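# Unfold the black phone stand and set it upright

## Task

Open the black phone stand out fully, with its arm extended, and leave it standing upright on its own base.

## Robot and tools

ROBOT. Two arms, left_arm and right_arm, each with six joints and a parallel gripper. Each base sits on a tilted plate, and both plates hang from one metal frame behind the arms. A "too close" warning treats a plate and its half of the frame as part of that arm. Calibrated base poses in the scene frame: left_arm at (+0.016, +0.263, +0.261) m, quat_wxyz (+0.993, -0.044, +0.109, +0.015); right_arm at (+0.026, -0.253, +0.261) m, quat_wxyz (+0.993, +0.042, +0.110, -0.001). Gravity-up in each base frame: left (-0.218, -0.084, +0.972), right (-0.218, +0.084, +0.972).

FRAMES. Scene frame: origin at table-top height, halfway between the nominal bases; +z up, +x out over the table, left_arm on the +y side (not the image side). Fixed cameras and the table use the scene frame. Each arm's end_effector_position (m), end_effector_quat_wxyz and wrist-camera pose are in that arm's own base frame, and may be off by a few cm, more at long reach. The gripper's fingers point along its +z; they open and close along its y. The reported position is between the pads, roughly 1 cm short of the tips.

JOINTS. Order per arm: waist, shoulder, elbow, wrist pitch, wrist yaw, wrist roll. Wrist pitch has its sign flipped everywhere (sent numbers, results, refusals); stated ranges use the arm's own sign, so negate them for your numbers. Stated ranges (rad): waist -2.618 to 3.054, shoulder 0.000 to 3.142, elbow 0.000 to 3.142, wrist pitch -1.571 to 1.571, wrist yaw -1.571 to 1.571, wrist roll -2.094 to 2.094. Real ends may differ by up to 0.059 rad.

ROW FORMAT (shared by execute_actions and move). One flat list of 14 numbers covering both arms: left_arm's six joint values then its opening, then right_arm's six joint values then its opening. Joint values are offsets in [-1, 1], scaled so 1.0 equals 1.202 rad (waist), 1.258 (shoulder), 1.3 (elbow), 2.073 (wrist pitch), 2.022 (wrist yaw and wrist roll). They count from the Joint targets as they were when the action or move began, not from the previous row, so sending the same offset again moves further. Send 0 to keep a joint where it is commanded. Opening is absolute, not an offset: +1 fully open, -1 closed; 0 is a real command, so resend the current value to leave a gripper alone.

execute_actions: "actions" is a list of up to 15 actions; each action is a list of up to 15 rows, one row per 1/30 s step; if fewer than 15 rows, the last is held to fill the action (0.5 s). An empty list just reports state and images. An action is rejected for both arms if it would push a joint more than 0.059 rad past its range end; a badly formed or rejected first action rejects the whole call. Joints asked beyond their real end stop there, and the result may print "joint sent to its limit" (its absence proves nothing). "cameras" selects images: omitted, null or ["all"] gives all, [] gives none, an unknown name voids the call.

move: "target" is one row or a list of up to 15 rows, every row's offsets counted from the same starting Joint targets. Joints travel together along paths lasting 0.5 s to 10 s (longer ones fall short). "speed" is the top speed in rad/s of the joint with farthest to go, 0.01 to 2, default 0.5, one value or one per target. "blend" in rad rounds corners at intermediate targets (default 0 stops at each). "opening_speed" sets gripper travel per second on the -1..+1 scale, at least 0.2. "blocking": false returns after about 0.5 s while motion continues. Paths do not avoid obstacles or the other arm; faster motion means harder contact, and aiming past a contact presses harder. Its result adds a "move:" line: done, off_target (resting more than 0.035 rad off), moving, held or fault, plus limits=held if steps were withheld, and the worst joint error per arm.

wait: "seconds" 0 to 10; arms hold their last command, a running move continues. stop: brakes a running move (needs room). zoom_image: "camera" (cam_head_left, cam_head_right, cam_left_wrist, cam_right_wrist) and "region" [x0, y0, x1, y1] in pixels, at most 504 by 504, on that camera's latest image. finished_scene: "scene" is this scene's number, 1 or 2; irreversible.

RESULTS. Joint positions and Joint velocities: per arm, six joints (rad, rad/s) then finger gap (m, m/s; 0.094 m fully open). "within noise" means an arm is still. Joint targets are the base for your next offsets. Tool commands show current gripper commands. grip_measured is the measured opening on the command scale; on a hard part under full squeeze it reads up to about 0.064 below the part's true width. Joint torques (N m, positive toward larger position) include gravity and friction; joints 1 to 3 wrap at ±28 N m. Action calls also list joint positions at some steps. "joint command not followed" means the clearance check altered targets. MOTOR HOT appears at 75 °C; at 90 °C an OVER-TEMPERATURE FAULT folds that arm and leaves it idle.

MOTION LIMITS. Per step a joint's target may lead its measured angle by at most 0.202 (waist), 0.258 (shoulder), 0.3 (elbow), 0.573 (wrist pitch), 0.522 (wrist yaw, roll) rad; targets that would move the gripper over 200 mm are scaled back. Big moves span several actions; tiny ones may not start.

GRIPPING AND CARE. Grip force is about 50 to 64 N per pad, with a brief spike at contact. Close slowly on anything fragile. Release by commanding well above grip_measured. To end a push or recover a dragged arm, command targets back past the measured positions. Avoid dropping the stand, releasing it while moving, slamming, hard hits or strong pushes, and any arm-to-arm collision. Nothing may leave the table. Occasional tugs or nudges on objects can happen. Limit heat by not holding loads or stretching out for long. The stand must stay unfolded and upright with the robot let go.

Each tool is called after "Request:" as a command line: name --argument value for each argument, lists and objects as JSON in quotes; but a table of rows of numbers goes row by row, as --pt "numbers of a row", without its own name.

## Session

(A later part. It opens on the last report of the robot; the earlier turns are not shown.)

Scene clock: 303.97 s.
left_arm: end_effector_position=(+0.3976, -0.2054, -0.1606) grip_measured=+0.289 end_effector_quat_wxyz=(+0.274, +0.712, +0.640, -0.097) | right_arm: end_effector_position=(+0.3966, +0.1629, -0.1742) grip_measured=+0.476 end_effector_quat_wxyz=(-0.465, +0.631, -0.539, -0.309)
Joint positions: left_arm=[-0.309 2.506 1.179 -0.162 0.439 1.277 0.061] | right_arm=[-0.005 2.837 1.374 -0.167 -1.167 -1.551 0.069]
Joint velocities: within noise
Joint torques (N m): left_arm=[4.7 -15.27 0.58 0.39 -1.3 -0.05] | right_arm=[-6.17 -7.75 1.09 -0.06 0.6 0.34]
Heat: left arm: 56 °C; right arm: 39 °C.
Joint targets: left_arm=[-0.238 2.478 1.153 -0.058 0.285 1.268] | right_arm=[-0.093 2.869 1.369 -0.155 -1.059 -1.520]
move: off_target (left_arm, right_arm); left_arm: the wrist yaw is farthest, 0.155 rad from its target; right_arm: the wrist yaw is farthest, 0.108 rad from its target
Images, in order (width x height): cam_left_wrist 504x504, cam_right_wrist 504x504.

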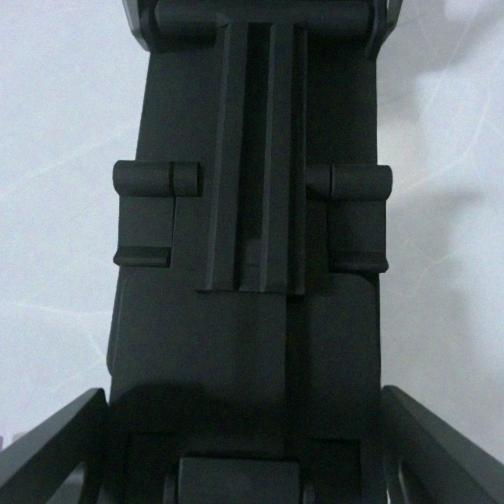

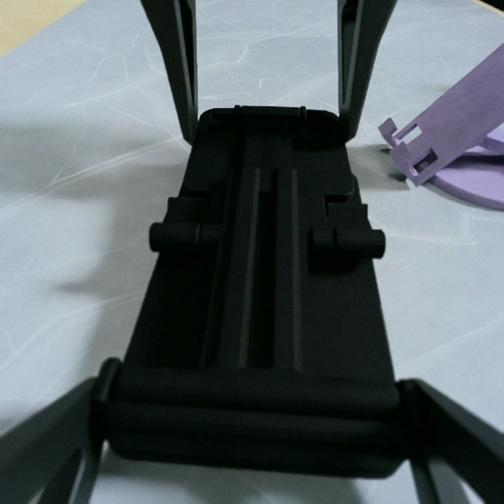

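Request:
move --target '[0.04, -0.01, -0.03, 0.0, 0.0, 0.02, 0.15, -0.02, 0.0, 0, 0, 0.0, 0, 0.3]' --speed 0.1 --cameras '["cam_left_wrist","cam_right_wrist"]'

Scene clock: 307.87 s.
left_arm: end_effector_position=(+0.3978, -0.1839, -0.1592) grip_measured=+0.289 end_effector_quat_wxyz=(+0.272, +0.710, +0.643, -0.088) | right_arm: end_effector_position=(+0.3969, +0.1585, -0.1748) grip_measured=+0.476 end_effector_quat_wxyz=(-0.464, +0.629, -0.542, -0.307)
Joint positions: left_arm=[-0.262 2.485 1.144 -0.162 0.439 1.319 0.061] | right_arm=[-0.016 2.837 1.374 -0.155 -1.166 -1.561 0.069]
Joint velocities: within noise
Joint torques (N m): left_arm=[4.7 -14.45 -0.17 0.46 -1.31 -0.11] | right_arm=[-7.16 -7.88 0.95 -0.18 0.61 0.46]
Heat: left arm: 57 °C; right arm: 39 °C.
Joint targets: left_arm=[-0.190 2.466 1.114 -0.058 0.285 1.309] | right_arm=[-0.117 2.869 1.369 -0.155 -1.059 -1.519]
move: off_target (left_arm, right_arm); left_arm: the wrist yaw is farthest, 0.154 rad from its target; right_arm: the wrist yaw is farthest, 0.107 rad from its target
Images, in order (width x height): cam_left_wrist 504x504, cam_right_wrist 504x504.

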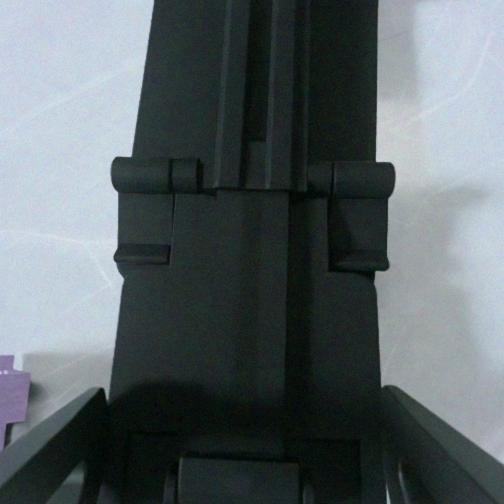

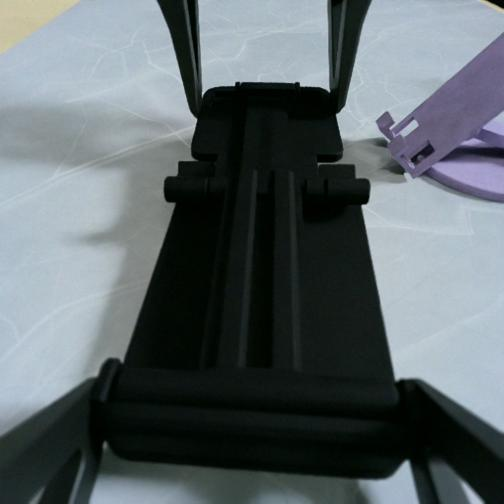

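Request:
move --target '[0.02, -0.005, -0.015, 0.0, 0.0, 0.01, 0.15, -0.0, 0.0, 0, 0, 0.0, 0, 0.3]' --speed 0.1 --cameras '["cam_left_wrist","cam_right_wrist"]'

Scene clock: 313.03 s.
left_arm: end_effector_position=(+0.3949, -0.1816, -0.1577) grip_measured=+0.289 end_effector_quat_wxyz=(+0.277, +0.710, +0.641, -0.094) | right_arm: end_effector_position=(+0.3946, +0.1587, -0.1752) grip_measured=+0.476 end_effector_quat_wxyz=(-0.464, +0.630, -0.541, -0.309)
Joint positions: left_arm=[-0.251 2.479 1.128 -0.171 0.458 1.33 0.061] | right_arm=[-0.016 2.837 1.369 -0.153 -1.169 -1.568 0.069]
Joint velocities: within noise
Joint torques (N m): left_arm=[6.02 -14.19 -0.12 0.56 -1.46 -0.01] | right_arm=[-7.27 -7.95 1.35 -0.17 0.67 0.52]
Heat: left arm: 57 °C; right arm: 40 °C.
Joint targets: left_arm=[-0.166 2.459 1.095 -0.058 0.285 1.329] | right_arm=[-0.117 2.869 1.370 -0.155 -1.059 -1.520]
move: off_target (left_arm, right_arm); left_arm: the wrist yaw is farthest, 0.173 rad from its target; right_arm: the wrist yaw is farthest, 0.110 rad from its target
Images, in order (width x height): cam_left_wrist 504x504, cam_right_wrist 504x504.

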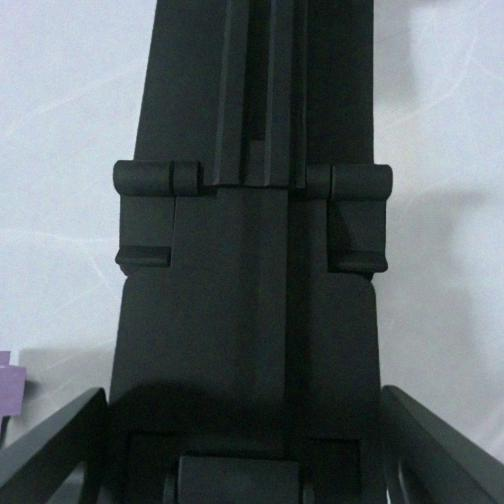

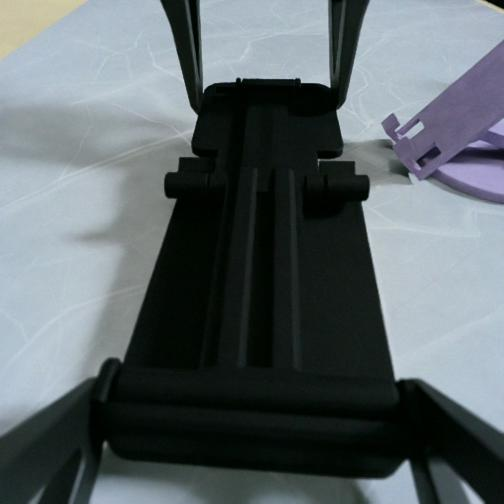

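Request:
move --pt "-0.05 0.005 0.015 -0.049 0.077 0 0.15 0.06 0.0 0 0 -0.04 0 0.3" --pt "-0.138 -0.075 0.081 0.047 -0.015 -0.039 0.15 0.06 0.0 0 0 -0.04 0 0.3" --speed 0.15 --cameras '["cam_left_wrist","cam_right_wrist","cam_head_left"]'

Scene clock: 345.17 s.
left_arm: end_effector_position=(+0.3955, -0.1938, -0.1402) grip_measured=+0.289 end_effector_quat_wxyz=(+0.216, +0.723, +0.654, -0.053) | right_arm: end_effector_position=(+0.3935, +0.1607, -0.1719) grip_measured=+0.476 end_effector_quat_wxyz=(-0.467, +0.622, -0.541, -0.320)
Joint positions: left_arm=[-0.339 2.406 1.188 0.01 0.297 1.281 0.061] | right_arm=[-0.015 2.837 1.369 -0.153 -1.19 -1.55 0.069]
Joint velocities: within noise
Joint torques (N m): left_arm=[-1.26 -16.64 3.77 -0.24 -0.16 -0.29] | right_arm=[-1.24 -7.95 1.42 -0.16 -0.08 0.29]
Heat: left arm: 61 °C; right arm: 43 °C.
Joint targets: left_arm=[-0.331 2.365 1.200 0.039 0.254 1.250] | right_arm=[-0.045 2.869 1.370 -0.155 -1.140 -1.519]
move: off_target (left_arm, right_arm); left_arm: the shoulder is farthest, 0.042 rad from its target; right_arm: the wrist yaw is farthest, 0.050 rad from its target
Images, in order (width x height): cam_head_left 504x504, cam_left_wrist 504x504, cam_right_wrist 504x504.

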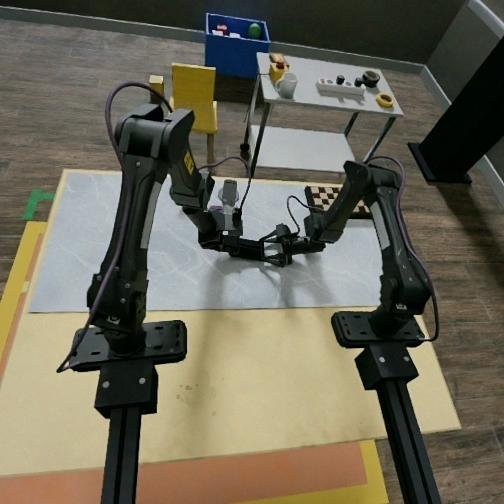

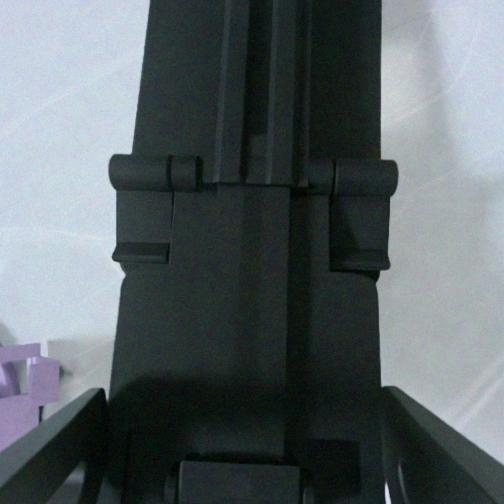

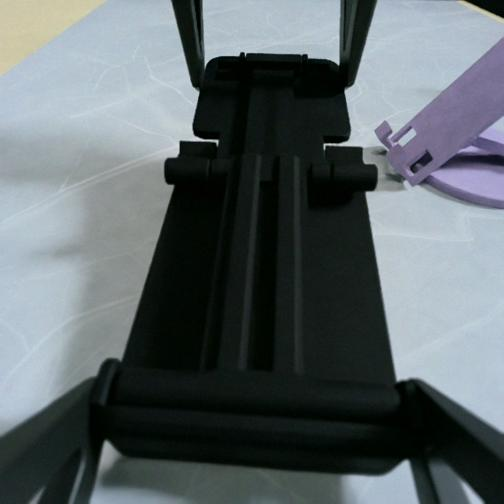

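Request:
move --target '[0.051, 0.143, 0.03, -0.036, 0.06, 0.037, 0.15, 0.0, 0.0, 0, 0, 0.0, 0, 0.3]' --speed 0.15 --cameras '["cam_left_wrist","cam_right_wrist"]'

Scene clock: 391.67 s.
left_arm: end_effector_position=(+0.4027, -0.1921, -0.1628) grip_measured=+0.289 end_effector_quat_wxyz=(+0.244, +0.723, +0.640, -0.087) | right_arm: end_effector_position=(+0.3958, +0.1575, -0.1762) grip_measured=+0.476 end_effector_quat_wxyz=(-0.459, +0.621, -0.553, -0.312)
Joint positions: left_arm=[-0.29 2.51 1.236 -0.048 0.403 1.332 0.061] | right_arm=[-0.018 2.837 1.369 -0.159 -1.162 -1.533 0.069]
Joint velocities: within noise
Joint torques (N m): left_arm=[0.13 -10.17 2.84 -0.43 0.05 -0.03] | right_arm=[-1.1 -7.98 1.44 -0.11 -0.4 0.13]
Heat: left arm: 65 °C; right arm: 43 °C.
Joint targets: left_arm=[-0.270 2.545 1.239 -0.036 0.376 1.324] | right_arm=[-0.045 2.869 1.370 -0.155 -1.140 -1.519]
move: done
Images, in order (width x height): cam_left_wrist 504x504, cam_right_wrist 504x504.

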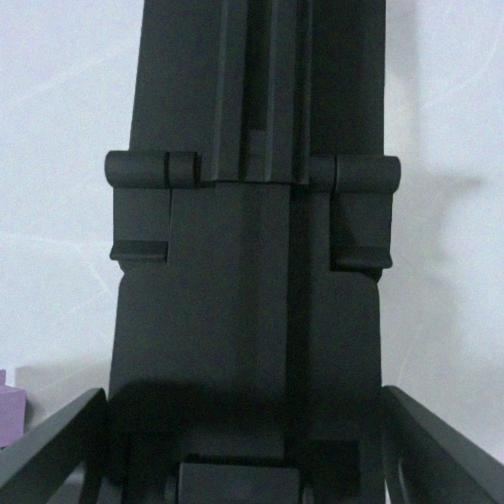

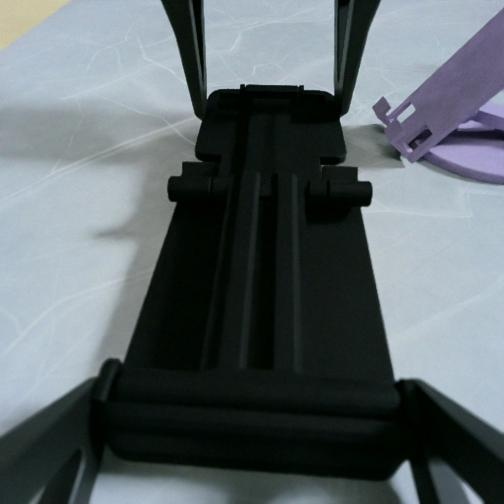

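Request:
move --pt "0 0.023 0.006 -0.01 0.0 0.0 0.15 0.0 0.0 0 0 0.0 0 0.3" --pt "0 0.023 0.006 -0.01 0.0 0.0 0.5 0.0 0.0 0 0 0.0 0 0.3" --pt "0 0.025 0.006 -0.01 0.0 0.0 0.15 0.0 0.0 0 0 0.0 0 0.3" --pt "0 0.025 0.006 -0.01 0.0 0.0 0.15 0.0 0.0 0 0 0.0 0 0.9" --speed 0.15 --opening_speed 0.6 --cameras '["cam_left_wrist","cam_right_wrist"]'

Scene clock: 402.07 s.
left_arm: end_effector_position=(+0.4071, -0.1815, -0.1767) grip_measured=+0.315 end_effector_quat_wxyz=(+0.237, +0.718, +0.650, -0.072) | right_arm: end_effector_position=(+0.3975, +0.1531, -0.1750) grip_measured=+0.897 end_effector_quat_wxyz=(-0.463, +0.617, -0.555, -0.312)
Joint positions: left_arm=[-0.277 2.548 1.244 -0.079 0.369 1.329 0.062] | right_arm=[-0.03 2.837 1.369 -0.159 -1.169 -1.533 0.089]
Joint velocities: within noise
Joint torques (N m): left_arm=[-1.24 -10.61 2.58 -0.32 0.29 -0.04] | right_arm=[-0.12 -7.75 1.4 -0.12 -0.31 0.14]
Heat: left arm: 61 °C; right arm: 43 °C.
Joint targets: left_arm=[-0.270 2.576 1.246 -0.056 0.376 1.324] | right_arm=[-0.045 2.869 1.370 -0.155 -1.140 -1.520]
move: done; target 2's new numbers were sent with left_arm's shoulder 0.045 rad from that target
Images, in order (width x height): cam_left_wrist 504x504, cam_right_wrist 504x504.

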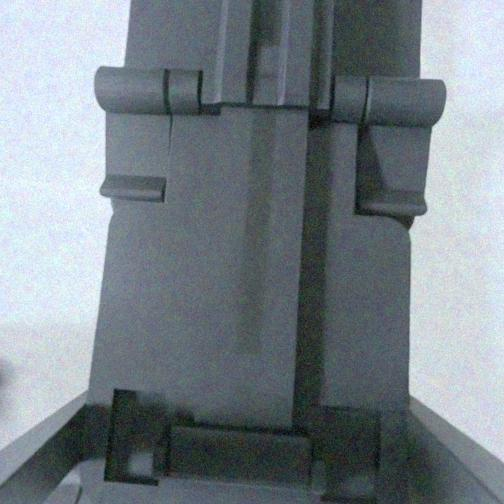

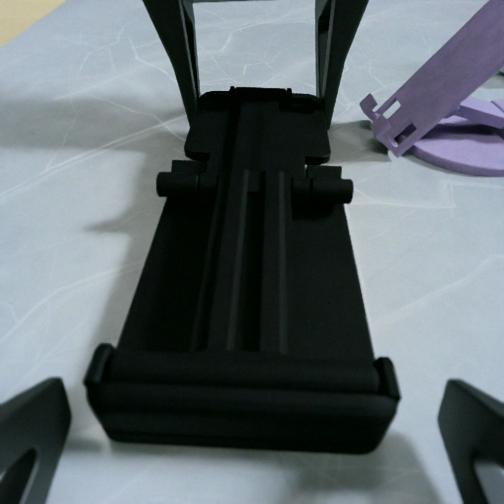

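Request:
move --target '[0, 0, 0, 0, 0.0, 0.0, 0.15, 0.125, -0.328, -0.242, -0.048, 0.198, 0.096, 0.95]' --speed 0.25 --cameras '["cam_left_wrist","cam_right_wrist","cam_head_right"]'

Scene clock: 432.17 s.
left_arm: end_effector_position=(+0.4071, -0.1815, -0.1767) grip_measured=+0.315 end_effector_quat_wxyz=(+0.237, +0.718, +0.650, -0.072) | right_arm: end_effector_position=(+0.3923, +0.1594, -0.1373) grip_measured=+0.947 end_effector_quat_wxyz=(-0.357, +0.654, -0.643, -0.178)
Joint positions: left_arm=[-0.277 2.548 1.244 -0.079 0.369 1.329 0.062] | right_arm=[0.098 2.478 1.067 -0.246 -0.735 -1.333 0.091]
Joint velocities: within noise
Joint torques (N m): left_arm=[-1.21 -10.7 2.47 -0.28 0.33 -0.04] | right_arm=[1.81 -11.52 1.13 -0.52 -0.56 0.06]
Heat: left arm: 54 °C; right arm: 44 °C.
Joint targets: left_arm=[-0.270 2.576 1.246 -0.056 0.376 1.324] | right_arm=[0.105 2.456 1.055 -0.255 -0.740 -1.326]
move: done
Images, in order (width x height): cam_head_right 504x504, cam_left_wrist 504x504, cam_right_wrist 504x504.

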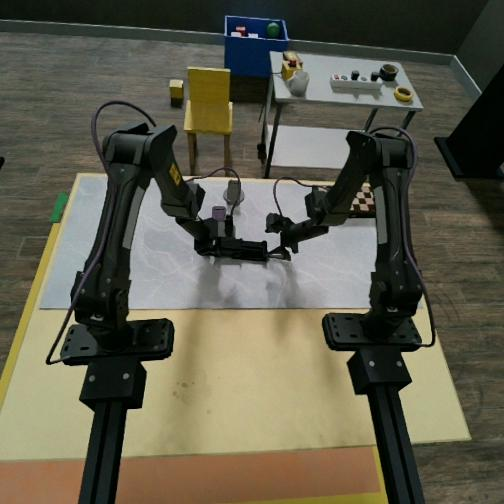

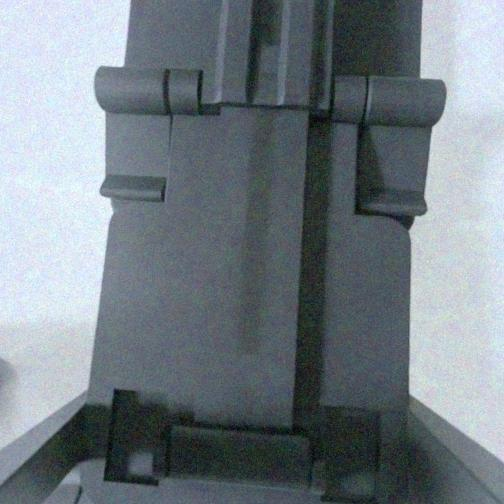

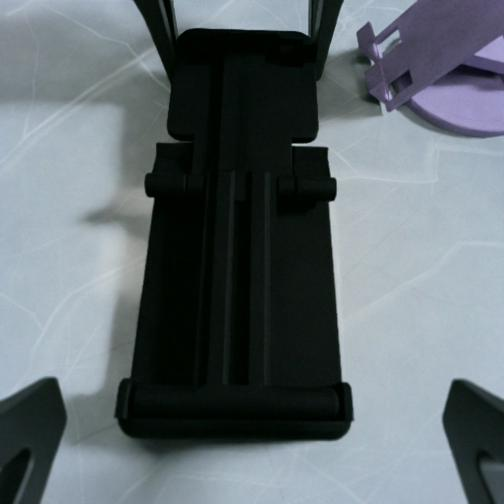

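Request:
move --target '[0, 0, 0, 0, 0.0, 0.0, 0.15, 0.0936, 0.189, 0.113, -0.0675, 0.016, 0.067, 0.95]' --speed 0.15 --cameras '["cam_right_wrist"]'

Scene clock: 440.97 s.
left_arm: end_effector_position=(+0.4071, -0.1815, -0.1767) grip_measured=+0.315 end_effector_quat_wxyz=(+0.237, +0.718, +0.650, -0.072) | right_arm: end_effector_position=(+0.4012, +0.2038, -0.1794) grip_measured=+0.947 end_effector_quat_wxyz=(-0.357, +0.652, -0.642, -0.187)
Joint positions: left_arm=[-0.277 2.548 1.244 -0.079 0.369 1.329 0.062] | right_arm=[0.209 2.661 1.191 -0.386 -0.702 -1.197 0.091]
Joint velocities: within noise
Joint torques (N m): left_arm=[-1.14 -10.54 2.56 -0.31 0.32 -0.04] | right_arm=[2.21 -7.86 2.96 -0.68 -0.56 0.08]
Heat: left arm: 53 °C; right arm: 46 °C.
Joint targets: left_arm=[-0.270 2.576 1.246 -0.056 0.376 1.324] | right_arm=[0.218 2.694 1.202 -0.395 -0.708 -1.190]
move: done
Images, in order (width x height): cam_right_wrist 504x504.

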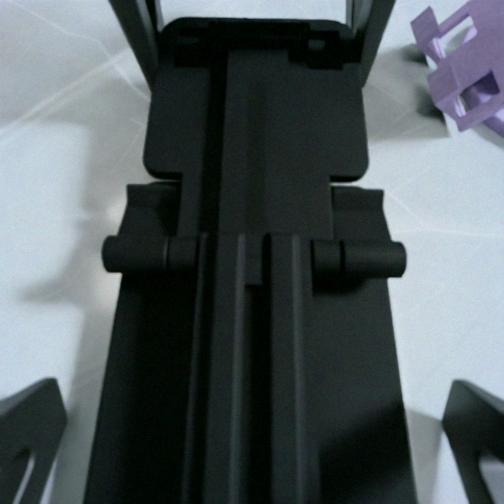

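Request:
move --target '[0, 0, 0, 0, 0.0, 0.0, 0.15, 0, 0.0, 0, 0, 0.0, 0, 0.25]' --opening_speed 0.5 --cameras '["cam_right_wrist"]'

Scene clock: 447.90 s.
left_arm: end_effector_position=(+0.4071, -0.1814, -0.1768) grip_measured=+0.315 end_effector_quat_wxyz=(+0.237, +0.718, +0.651, -0.072) | right_arm: end_effector_position=(+0.4013, +0.2038, -0.1794) grip_measured=+0.484 end_effector_quat_wxyz=(-0.357, +0.652, -0.642, -0.187)
Joint positions: left_arm=[-0.277 2.548 1.244 -0.079 0.369 1.327 0.062] | right_arm=[0.209 2.661 1.191 -0.386 -0.702 -1.196 0.07]
Joint velocities: within noise
Joint torques (N m): left_arm=[-1.37 -10.41 2.58 -0.33 0.35 -0.01] | right_arm=[2.18 -7.87 2.95 -0.7 -0.57 0.01]
Heat: left arm: 53 °C; right arm: 44 °C.
Joint targets: left_arm=[-0.270 2.576 1.246 -0.056 0.376 1.325] | right_arm=[0.218 2.694 1.202 -0.394 -0.707 -1.190]
move: done
Images, in order (width x height): cam_right_wrist 504x504.

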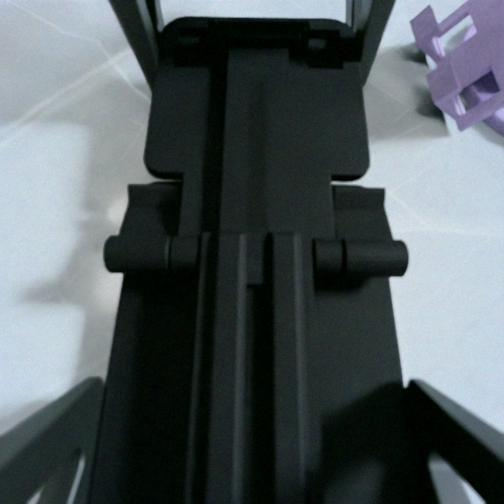

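Request:
move --target '[-0.1206, -0.187, 0.018, 0.1066, -0.151, -0.017, 0.1, 0, 0.016, 0, 0, 0.0, 0, 0.2]' --speed 0.12 --cameras '["cam_right_wrist","cam_left_wrist"]'

Scene clock: 474.93 s.
left_arm: end_effector_position=(+0.4046, -0.1803, -0.1352) grip_measured=+0.314 end_effector_quat_wxyz=(+0.147, +0.734, +0.663, +0.035) | right_arm: end_effector_position=(+0.4029, +0.2145, -0.1689) grip_measured=+0.481 end_effector_quat_wxyz=(-0.381, +0.647, -0.626, -0.210)
Joint positions: left_arm=[-0.397 2.389 1.252 0.136 0.062 1.266 0.062] | right_arm=[0.212 2.663 1.198 -0.419 -0.769 -1.175 0.07]
Joint velocities: within noise
Joint torques (N m): left_arm=[-3.71 -17.59 4.6 -0.2 0.17 0.23] | right_arm=[1.99 -6.71 2.5 -0.4 0.19 -0.22]
Heat: left arm: 53 °C; right arm: 42 °C.
Joint targets: left_arm=[-0.415 2.341 1.270 0.165 0.070 1.290] | right_arm=[0.218 2.714 1.202 -0.394 -0.707 -1.190]
move: off_target (left_arm, right_arm); left_arm: the shoulder is farthest, 0.048 rad from its target; right_arm: the wrist yaw is farthest, 0.062 rad from its target
Images, in order (width x height): cam_left_wrist 504x504, cam_right_wrist 504x504.

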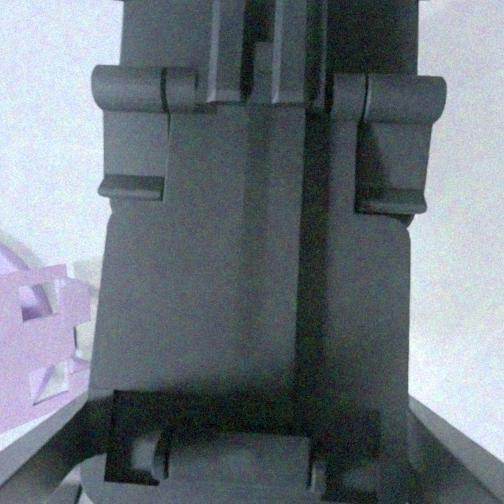

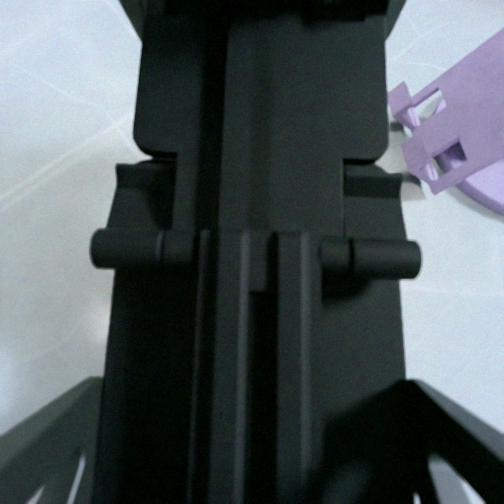

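Request:
move --target '[0, -0.02, 0.0, 0.0, 0.0, 0.0, 0.1, 0, 0.045, 0.0, 0.02, 0.03, 0, 0.2]' --speed 0.1 --cameras '["cam_right_wrist","cam_left_wrist"]'

Scene clock: 484.07 s.
left_arm: end_effector_position=(+0.4050, -0.1782, -0.1319) grip_measured=+0.314 end_effector_quat_wxyz=(+0.144, +0.733, +0.664, +0.040) | right_arm: end_effector_position=(+0.4023, +0.2172, -0.1714) grip_measured=+0.481 end_effector_quat_wxyz=(-0.386, +0.646, -0.621, -0.218)
Joint positions: left_arm=[-0.397 2.378 1.252 0.149 0.049 1.266 0.062] | right_arm=[0.212 2.683 1.21 -0.431 -0.791 -1.174 0.07]
Joint velocities: within noise
Joint torques (N m): left_arm=[-3.79 -18.92 4.83 -0.26 0.36 0.31] | right_arm=[1.91 -4.25 1.24 0.09 1.18 -0.21]
Heat: left arm: 59 °C; right arm: 41 °C.
Joint targets: left_arm=[-0.415 2.316 1.270 0.165 0.070 1.290] | right_arm=[0.218 2.771 1.202 -0.353 -0.647 -1.190]
move: off_target (left_arm, right_arm); left_arm: the shoulder is farthest, 0.063 rad from its target; right_arm: the wrist yaw is farthest, 0.145 rad from its target
Images, in order (width x height): cam_left_wrist 504x504, cam_right_wrist 504x504.

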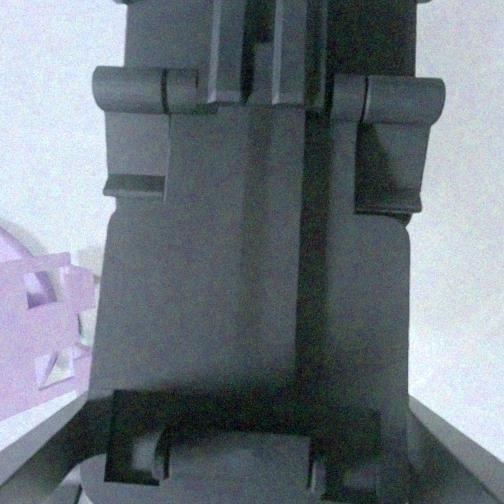

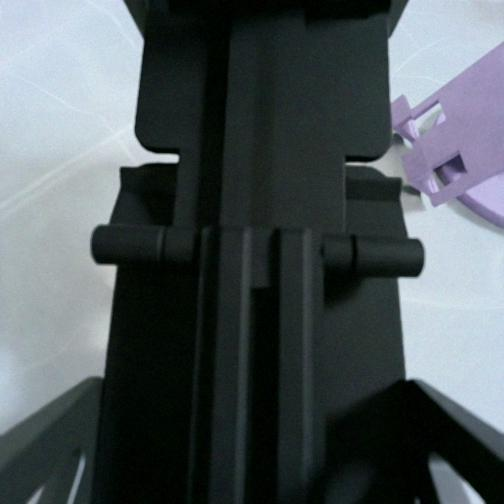

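Request:
move --target '[0.1206, 0.207, -0.018, -0.1066, 0.151, 0.017, 0.1, 0, -0.061, 0.0, -0.02, -0.03, 0, 0.2]' --speed 0.15 --cameras '["cam_right_wrist","cam_left_wrist"]'

Scene clock: 503.00 s.
left_arm: end_effector_position=(+0.4120, -0.1753, -0.1742) grip_measured=+0.314 end_effector_quat_wxyz=(+0.230, +0.718, +0.655, -0.059) | right_arm: end_effector_position=(+0.4058, +0.2098, -0.1800) grip_measured=+0.481 end_effector_quat_wxyz=(-0.370, +0.649, -0.636, -0.192)
Joint positions: left_arm=[-0.271 2.538 1.252 -0.059 0.341 1.332 0.062] | right_arm=[0.214 2.683 1.211 -0.418 -0.722 -1.178 0.07]
Joint velocities: within noise
Joint torques (N m): left_arm=[-1.61 -9.77 2.06 -0.49 0.6 -0.09] | right_arm=[1.73 -9.36 1.29 -0.38 -0.35 -0.17]
Heat: left arm: 64 °C; right arm: 39 °C.
Joint targets: left_arm=[-0.270 2.576 1.246 -0.056 0.376 1.325] | right_arm=[0.218 2.694 1.202 -0.394 -0.708 -1.190]
move: off_target (left_arm); left_arm: the shoulder is farthest, 0.038 rad from its target
Images, in order (width x height): cam_left_wrist 504x504, cam_right_wrist 504x504.

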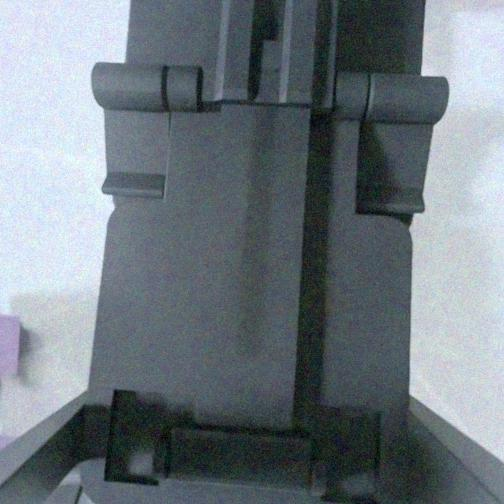

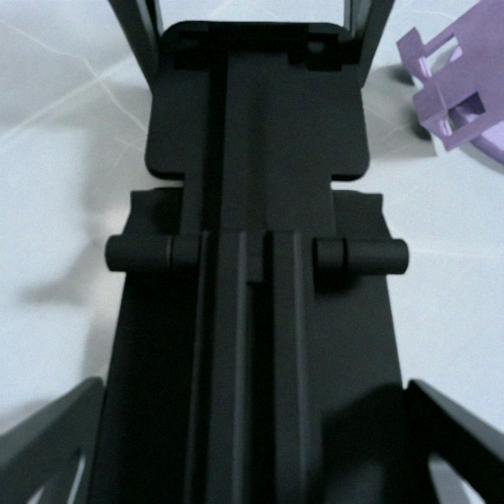

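Request:
move --pt "0 0 0 0 0 0 0.1 0 0 0 0 0 0 0.95" --pt "0 0 0 0 0 0 0.1 -0.094 -0.2 -0.113 0.0675 -0.016 -0.067 0.95" --speed 0.25 --opening_speed 1.0 --cameras '["cam_right_wrist"]'

Request:
move --target '[-0.002, -0.06, -0.082, -0.0945, -0.006, -0.072, 0.1, 0, 0, 0, 0, 0, 0, 0.95]' --speed 0.12 --cameras '["cam_right_wrist","cam_left_wrist"]'

Scene clock: 552.63 s.
left_arm: end_effector_position=(+0.4110, -0.1774, -0.1748) grip_measured=+0.314 end_effector_quat_wxyz=(+0.233, +0.717, +0.653, -0.065) | right_arm: end_effector_position=(+0.4015, +0.1627, -0.1310) grip_measured=+0.947 end_effector_quat_wxyz=(-0.367, +0.657, -0.638, -0.161)
Joint positions: left_arm=[-0.271 2.543 1.252 -0.064 0.354 1.331 0.062] | right_arm=[0.11 2.464 1.067 -0.281 -0.715 -1.318 0.091]
Joint velocities: within noise
Joint torques (N m): left_arm=[-1.68 -10.06 2.09 -0.45 0.49 -0.04] | right_arm=[0.87 -11.75 1.17 -0.29 -0.75 -0.1]
Heat: left arm: 54 °C; right arm: 42 °C.
Joint targets: left_arm=[-0.270 2.577 1.246 -0.056 0.376 1.325] | right_arm=[0.105 2.442 1.055 -0.255 -0.740 -1.325]
move: done
Images, in order (width x height): cam_right_wrist 504x504.

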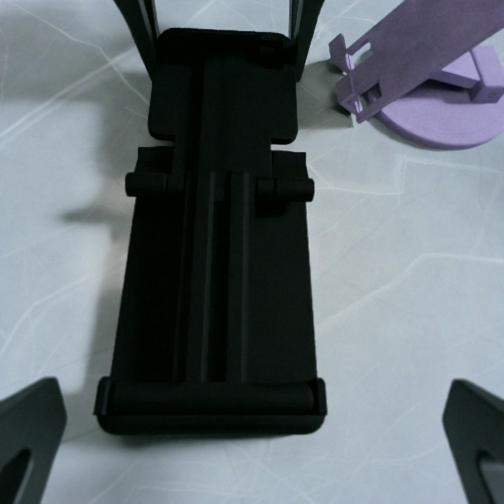

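Scene clock: 554.77 s.
left_arm: end_effector_position=(+0.4064, -0.1764, -0.1760) grip_measured=+0.314 end_effector_quat_wxyz=(+0.263, +0.669, +0.692, -0.063) | right_arm: end_effector_position=(+0.4014, +0.1627, -0.1311) grip_measured=+0.947 end_effector_quat_wxyz=(-0.367, +0.657, -0.638, -0.161)
Joint positions: left_arm=[-0.271 2.532 1.148 -0.24 0.356 1.187 0.062] | right_arm=[0.11 2.464 1.067 -0.28 -0.715 -1.319 0.091]
Joint velocities: within noise
Joint torques (N m): left_arm=[-1.89 -15.6 1.44 -0.8 0.32 -0.07] | right_arm=[0.9 -11.62 1.25 -0.29 -0.81 -0.11]
Heat: left arm: 54 °C; right arm: 43 °C.
Joint targets: left_arm=[-0.272 2.501 1.140 -0.252 0.364 1.179] | right_arm=[0.105 2.442 1.055 -0.255 -0.740 -1.325]
move: done
Images, in order (width x height): cam_left_wrist 504x504, cam_right_wrist 504x504.

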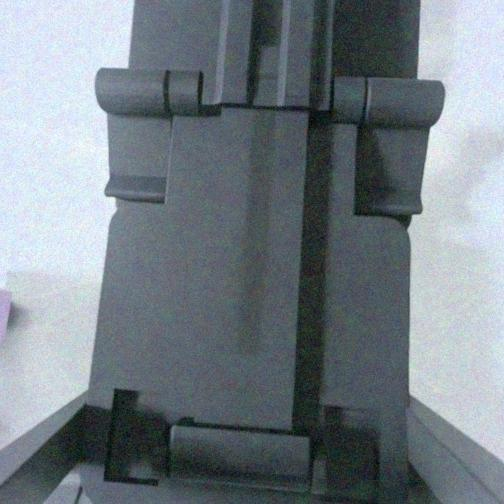

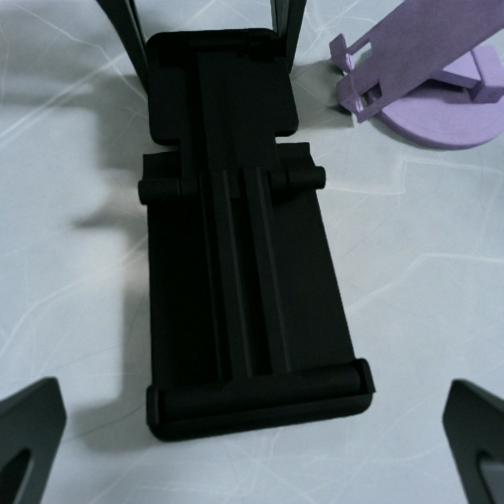

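Request:
move --target '[0, 0, 0, 0, 0, 0, 0.1, 0.162, -0.272, 0.11, 0.219, 0.267, 0.90, 0.95]' --speed 0.8 --cameras '["cam_right_wrist"]'

Request:
move --target '[0, 0.02, 0, 0, 0, 0, 0.1, 0.206, 0.30, 0.25, 0.145, 0.193, 0.757, 0.95]' --speed 0.5 --cameras '["cam_right_wrist","cam_head_left","cam_head_right"]'

Scene clock: 579.03 s.
left_arm: end_effector_position=(+0.4066, -0.1764, -0.1760) grip_measured=+0.314 end_effector_quat_wxyz=(+0.263, +0.669, +0.693, -0.063) | right_arm: end_effector_position=(+0.4265, +0.1669, -0.0416) grip_measured=+0.947 end_effector_quat_wxyz=(+0.164, +0.074, +0.967, +0.177)
Joint positions: left_arm=[-0.271 2.532 1.148 -0.241 0.355 1.187 0.062] | right_arm=[0.29 2.127 1.18 0.179 -0.208 0.49 0.091]
Joint velocities: within noise
Joint torques (N m): left_arm=[-1.77 -15.39 1.5 -0.85 0.33 -0.06] | right_arm=[2.25 -12.3 6.65 -0.37 -0.12 0]
Heat: left arm: 56 °C; right arm: 45 °C.
Joint targets: left_arm=[-0.272 2.501 1.140 -0.252 0.364 1.179] | right_arm=[0.300 2.100 1.198 0.199 -0.200 0.494]
move: done
Images, in order (width x height): cam_right_wrist 504x504.

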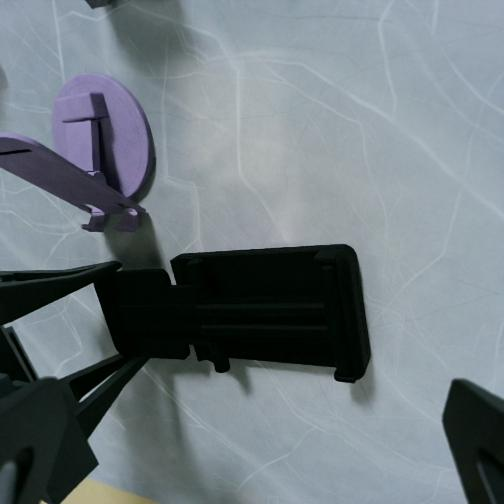

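Scene clock: 582.87 s.
left_arm: end_effector_position=(+0.4066, -0.1764, -0.1760) grip_measured=+0.314 end_effector_quat_wxyz=(+0.263, +0.669, +0.693, -0.063) | right_arm: end_effector_position=(+0.4053, +0.2068, -0.1160) grip_measured=+0.947 end_effector_quat_wxyz=(+0.106, +0.675, +0.729, +0.051)
Joint positions: left_arm=[-0.271 2.532 1.148 -0.241 0.355 1.187 0.062] | right_arm=[0.537 2.441 1.503 0.473 0.173 2.017 0.091]
Joint velocities: within noise
Joint torques (N m): left_arm=[-2.02 -13.19 1.5 -0.82 0.34 -0.1] | right_arm=[2.93 -9.01 6.79 0.13 0.18 0.08]
Heat: left arm: 55 °C; right arm: 44 °C.
Joint targets: left_arm=[-0.272 2.526 1.140 -0.252 0.364 1.179] | right_arm=[0.547 2.477 1.523 0.500 0.190 2.025]
move: off_target (right_arm); right_arm: the shoulder is farthest, 0.036 rad from its target
Images, in order (width x height): cam_head_left 504x504, cam_head_right 504x504, cam_right_wrist 504x504.

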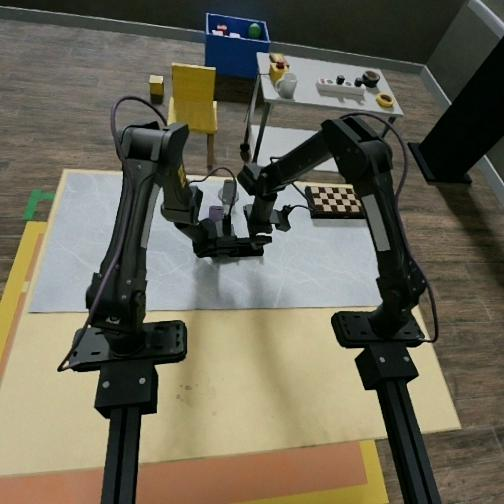

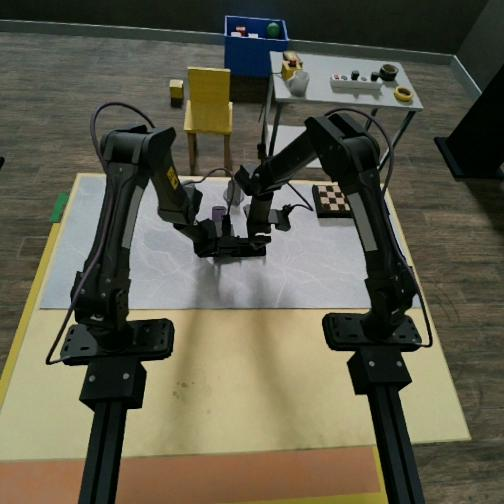

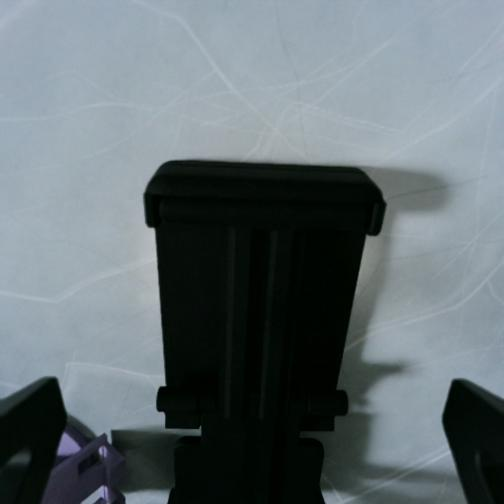

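Request:
move --target '[0, 0.0, 0, 0, 0, 0, 0.1, -0.025, 0.146, 0.063, -0.063, -0.0025, 0.017, 0.95]' --speed 0.12 --cameras '["cam_right_wrist"]'

Scene clock: 593.20 s.
left_arm: end_effector_position=(+0.4066, -0.1764, -0.1760) grip_measured=+0.314 end_effector_quat_wxyz=(+0.263, +0.669, +0.693, -0.063) | right_arm: end_effector_position=(+0.4163, +0.2067, -0.1742) grip_measured=+0.947 end_effector_quat_wxyz=(+0.105, +0.692, +0.713, +0.051)
Joint positions: left_arm=[-0.271 2.532 1.148 -0.241 0.355 1.187 0.062] | right_arm=[0.525 2.625 1.587 0.376 0.174 2.052 0.091]
Joint velocities: within noise
Joint torques (N m): left_arm=[-2.04 -13.08 1.4 -0.79 0.29 -0.07] | right_arm=[1.78 -9.24 6.02 -0.15 0.15 0.05]
Heat: left arm: 55 °C; right arm: 43 °C.
Joint targets: left_arm=[-0.272 2.526 1.140 -0.252 0.364 1.179] | right_arm=[0.517 2.661 1.605 0.369 0.185 2.060]
move: off_target (right_arm); right_arm: the shoulder is farthest, 0.036 rad from its target
Images, in order (width x height): cam_right_wrist 504x504.

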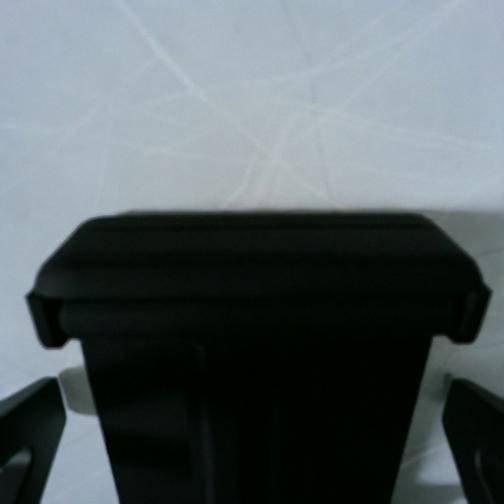

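Request:
move --pt "0 0.0 0 0 0 0 0.1 0 0.009 0.00 -0.0 -0.00 0.0 0.95" --pt "0 0.0 0 0 0 0 0.1 0 0.009 0.00 -0.0 -0.00 0.0 0.2" --speed 0.12 --opening_speed 0.5 --cameras '["cam_right_wrist","cam_left_wrist"]'

Scene clock: 601.70 s.
left_arm: end_effector_position=(+0.4078, -0.1762, -0.1757) grip_measured=+0.314 end_effector_quat_wxyz=(+0.265, +0.668, +0.693, -0.061) | right_arm: end_effector_position=(+0.4178, +0.2076, -0.1755) grip_measured=+0.484 end_effector_quat_wxyz=(+0.106, +0.692, +0.712, +0.053)
Joint positions: left_arm=[-0.271 2.532 1.148 -0.246 0.353 1.184 0.062] | right_arm=[0.525 2.63 1.591 0.369 0.174 2.053 0.07]
Joint velocities: within noise
Joint torques (N m): left_arm=[-1.81 -13.23 1.63 -0.79 0.37 -0.03] | right_arm=[1.61 -8.79 5.64 -0.12 0.14 0.02]
Heat: left arm: 54 °C; right arm: 44 °C.
Joint targets: left_arm=[-0.272 2.526 1.140 -0.252 0.364 1.179] | right_arm=[0.517 2.672 1.605 0.369 0.185 2.059]
move: off_target (right_arm); target 2's new numbers were sent with right_arm's shoulder 0.044 rad from that target; right_arm: the shoulder is farthest, 0.042 rad from its target
Images, in order (width x height): cam_left_wrist 504x504, cam_right_wrist 504x504.

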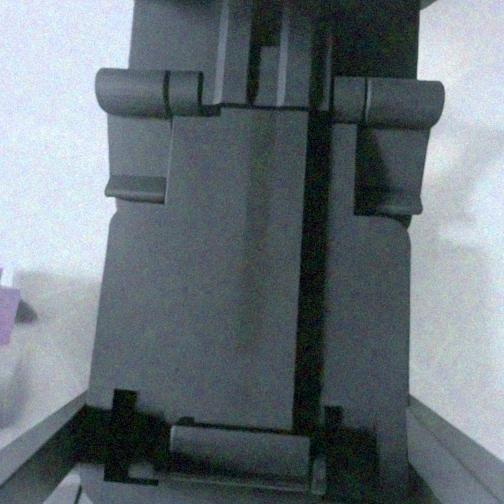

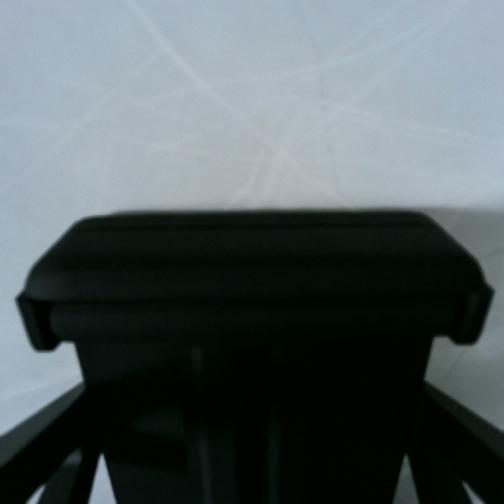

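Request:
move --pt "0 0 0 0 0 0 0.1 0 0.05 0.01 0 0 0 0.1" --pt "-0.011 -0.166 -0.019 0.073 0.005 0.04 0.1 0 0.055 0.01 0 0 0 0.1" --speed 0.12 --cameras '["cam_right_wrist","cam_left_wrist"]'

Scene clock: 625.93 s.
left_arm: end_effector_position=(+0.4101, -0.1730, -0.1336) grip_measured=+0.313 end_effector_quat_wxyz=(+0.257, +0.689, +0.676, -0.041) | right_arm: end_effector_position=(+0.4233, +0.2193, -0.1747) grip_measured=+0.483 end_effector_quat_wxyz=(+0.088, +0.697, +0.708, +0.067)
Joint positions: left_arm=[-0.275 2.385 1.12 -0.119 0.322 1.245 0.062] | right_arm=[0.526 2.645 1.633 0.382 0.135 2.069 0.07]
Joint velocities: within noise
Joint torques (N m): left_arm=[-2.66 -18.96 2.3 -0.46 0.75 0.15] | right_arm=[1.68 -5.31 3.3 -0.31 0.58 -0.15]
Heat: left arm: 55 °C; right arm: 44 °C.
Joint targets: left_arm=[-0.286 2.317 1.115 -0.101 0.374 1.260] | right_arm=[0.517 2.742 1.618 0.369 0.185 2.059]
move: off_target (left_arm, right_arm); left_arm: the shoulder is farthest, 0.067 rad from its target; right_arm: the shoulder is farthest, 0.096 rad from its target
Images, in order (width x height): cam_left_wrist 504x504, cam_right_wrist 504x504.

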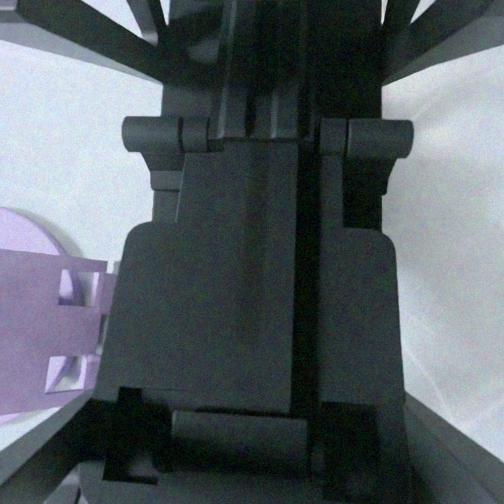

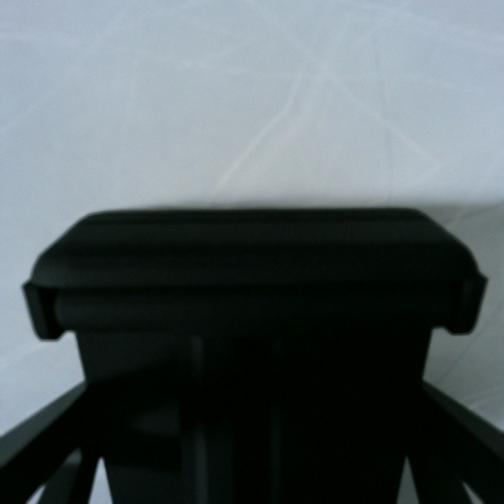

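Request:
move --target '[-0.05, -0.102, -0.0115, 0.034, -0.012, -0.025, 0.1, -0.01, 0.0, -0.01, 0, 0, 0, 0.1]' --speed 0.12 --cameras '["cam_right_wrist","cam_left_wrist"]'

Scene clock: 635.27 s.
left_arm: end_effector_position=(+0.4062, -0.1814, -0.1125) grip_measured=+0.312 end_effector_quat_wxyz=(+0.248, +0.696, +0.673, -0.025) | right_arm: end_effector_position=(+0.4237, +0.2205, -0.1752) grip_measured=+0.483 end_effector_quat_wxyz=(+0.087, +0.697, +0.708, +0.069)
Joint positions: left_arm=[-0.315 2.307 1.105 -0.061 0.272 1.231 0.062] | right_arm=[0.526 2.647 1.633 0.376 0.13 2.07 0.07]
Joint velocities: within noise
Joint torques (N m): left_arm=[-1.76 -12.67 3.04 -0.72 0.43 0] | right_arm=[0.98 -5.41 2.35 -0.21 0.62 -0.11]
Heat: left arm: 58 °C; right arm: 43 °C.
Joint targets: left_arm=[-0.313 2.305 1.105 -0.062 0.293 1.231] | right_arm=[0.507 2.742 1.607 0.370 0.185 2.059]
move: held (left_arm; a check stopped the path), off_target (right_arm; braked when a check withheld steps of left_arm); limits=held; left_arm: the shoulder is farthest, 0.118 rad from its target; right_arm: the shoulder is farthest, 0.095 rad from its target
joint command not followed: on one or more control steps a check withheld the commanded joint targets of the left arm, and it was not sent them on those steps.
cause: the commanded joint targets, or the way to them, would bring a part of the robot too close to another arm (this arm's wrist camera and the right arm's wrist (the part past the wrist pitch)).
Images, in order (width x height): cam_left_wrist 504x504, cam_right_wrist 504x504.

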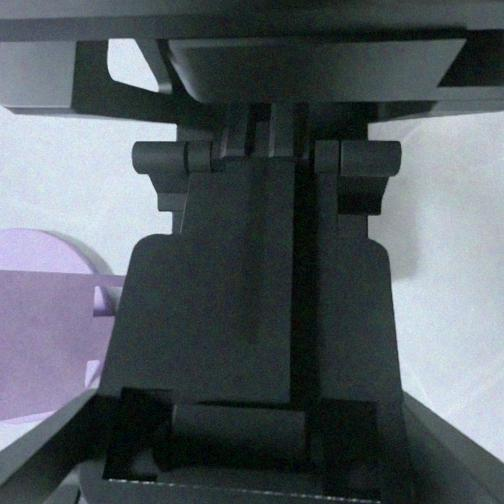

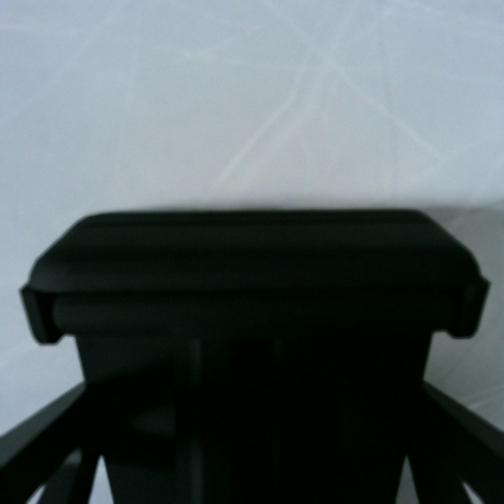

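Request:
move --target '[0.144, 0.0835, 0.0115, -0.062, 0.226, 0.066, 0.1, 0, 0.0, 0, 0, 0, 0, 0.1]' --speed 0.2 --cameras '["cam_right_wrist","cam_left_wrist"]'

Scene clock: 658.00 s.
left_arm: end_effector_position=(+0.4084, -0.1767, -0.1137) grip_measured=+0.310 end_effector_quat_wxyz=(+0.357, +0.690, +0.614, -0.141) | right_arm: end_effector_position=(+0.4244, +0.2240, -0.1763) grip_measured=+0.483 end_effector_quat_wxyz=(+0.081, +0.700, +0.706, +0.077)
Joint positions: left_arm=[-0.16 2.407 1.105 -0.188 0.666 1.366 0.062] | right_arm=[0.526 2.65 1.633 0.363 0.115 2.077 0.07]
Joint velocities: within noise
Joint torques (N m): left_arm=[-0.08 -12.16 3.7 -0.7 1.27 -0.06] | right_arm=[0.92 -5.68 2.37 -0.11 0.81 -0.22]
Heat: left arm: 56 °C; right arm: 41 °C.
Joint targets: left_arm=[-0.140 2.409 1.120 -0.191 0.750 1.364] | right_arm=[0.507 2.742 1.607 0.369 0.185 2.059]
move: off_target (left_arm, right_arm); left_arm: the wrist yaw is farthest, 0.084 rad from its target; right_arm: the shoulder is farthest, 0.092 rad from its target
Images, in order (width x height): cam_left_wrist 504x504, cam_right_wrist 504x504.

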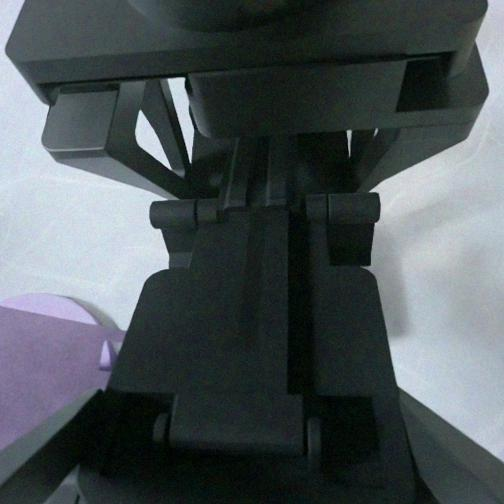

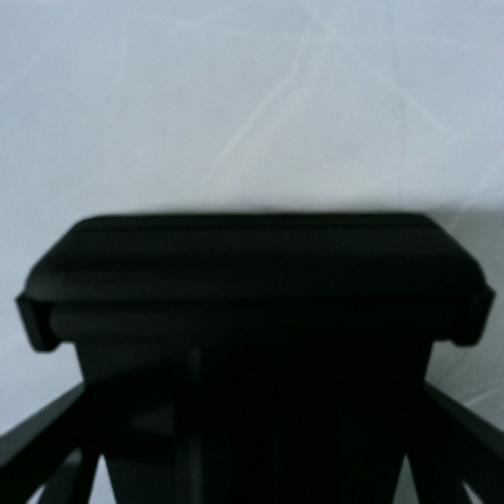

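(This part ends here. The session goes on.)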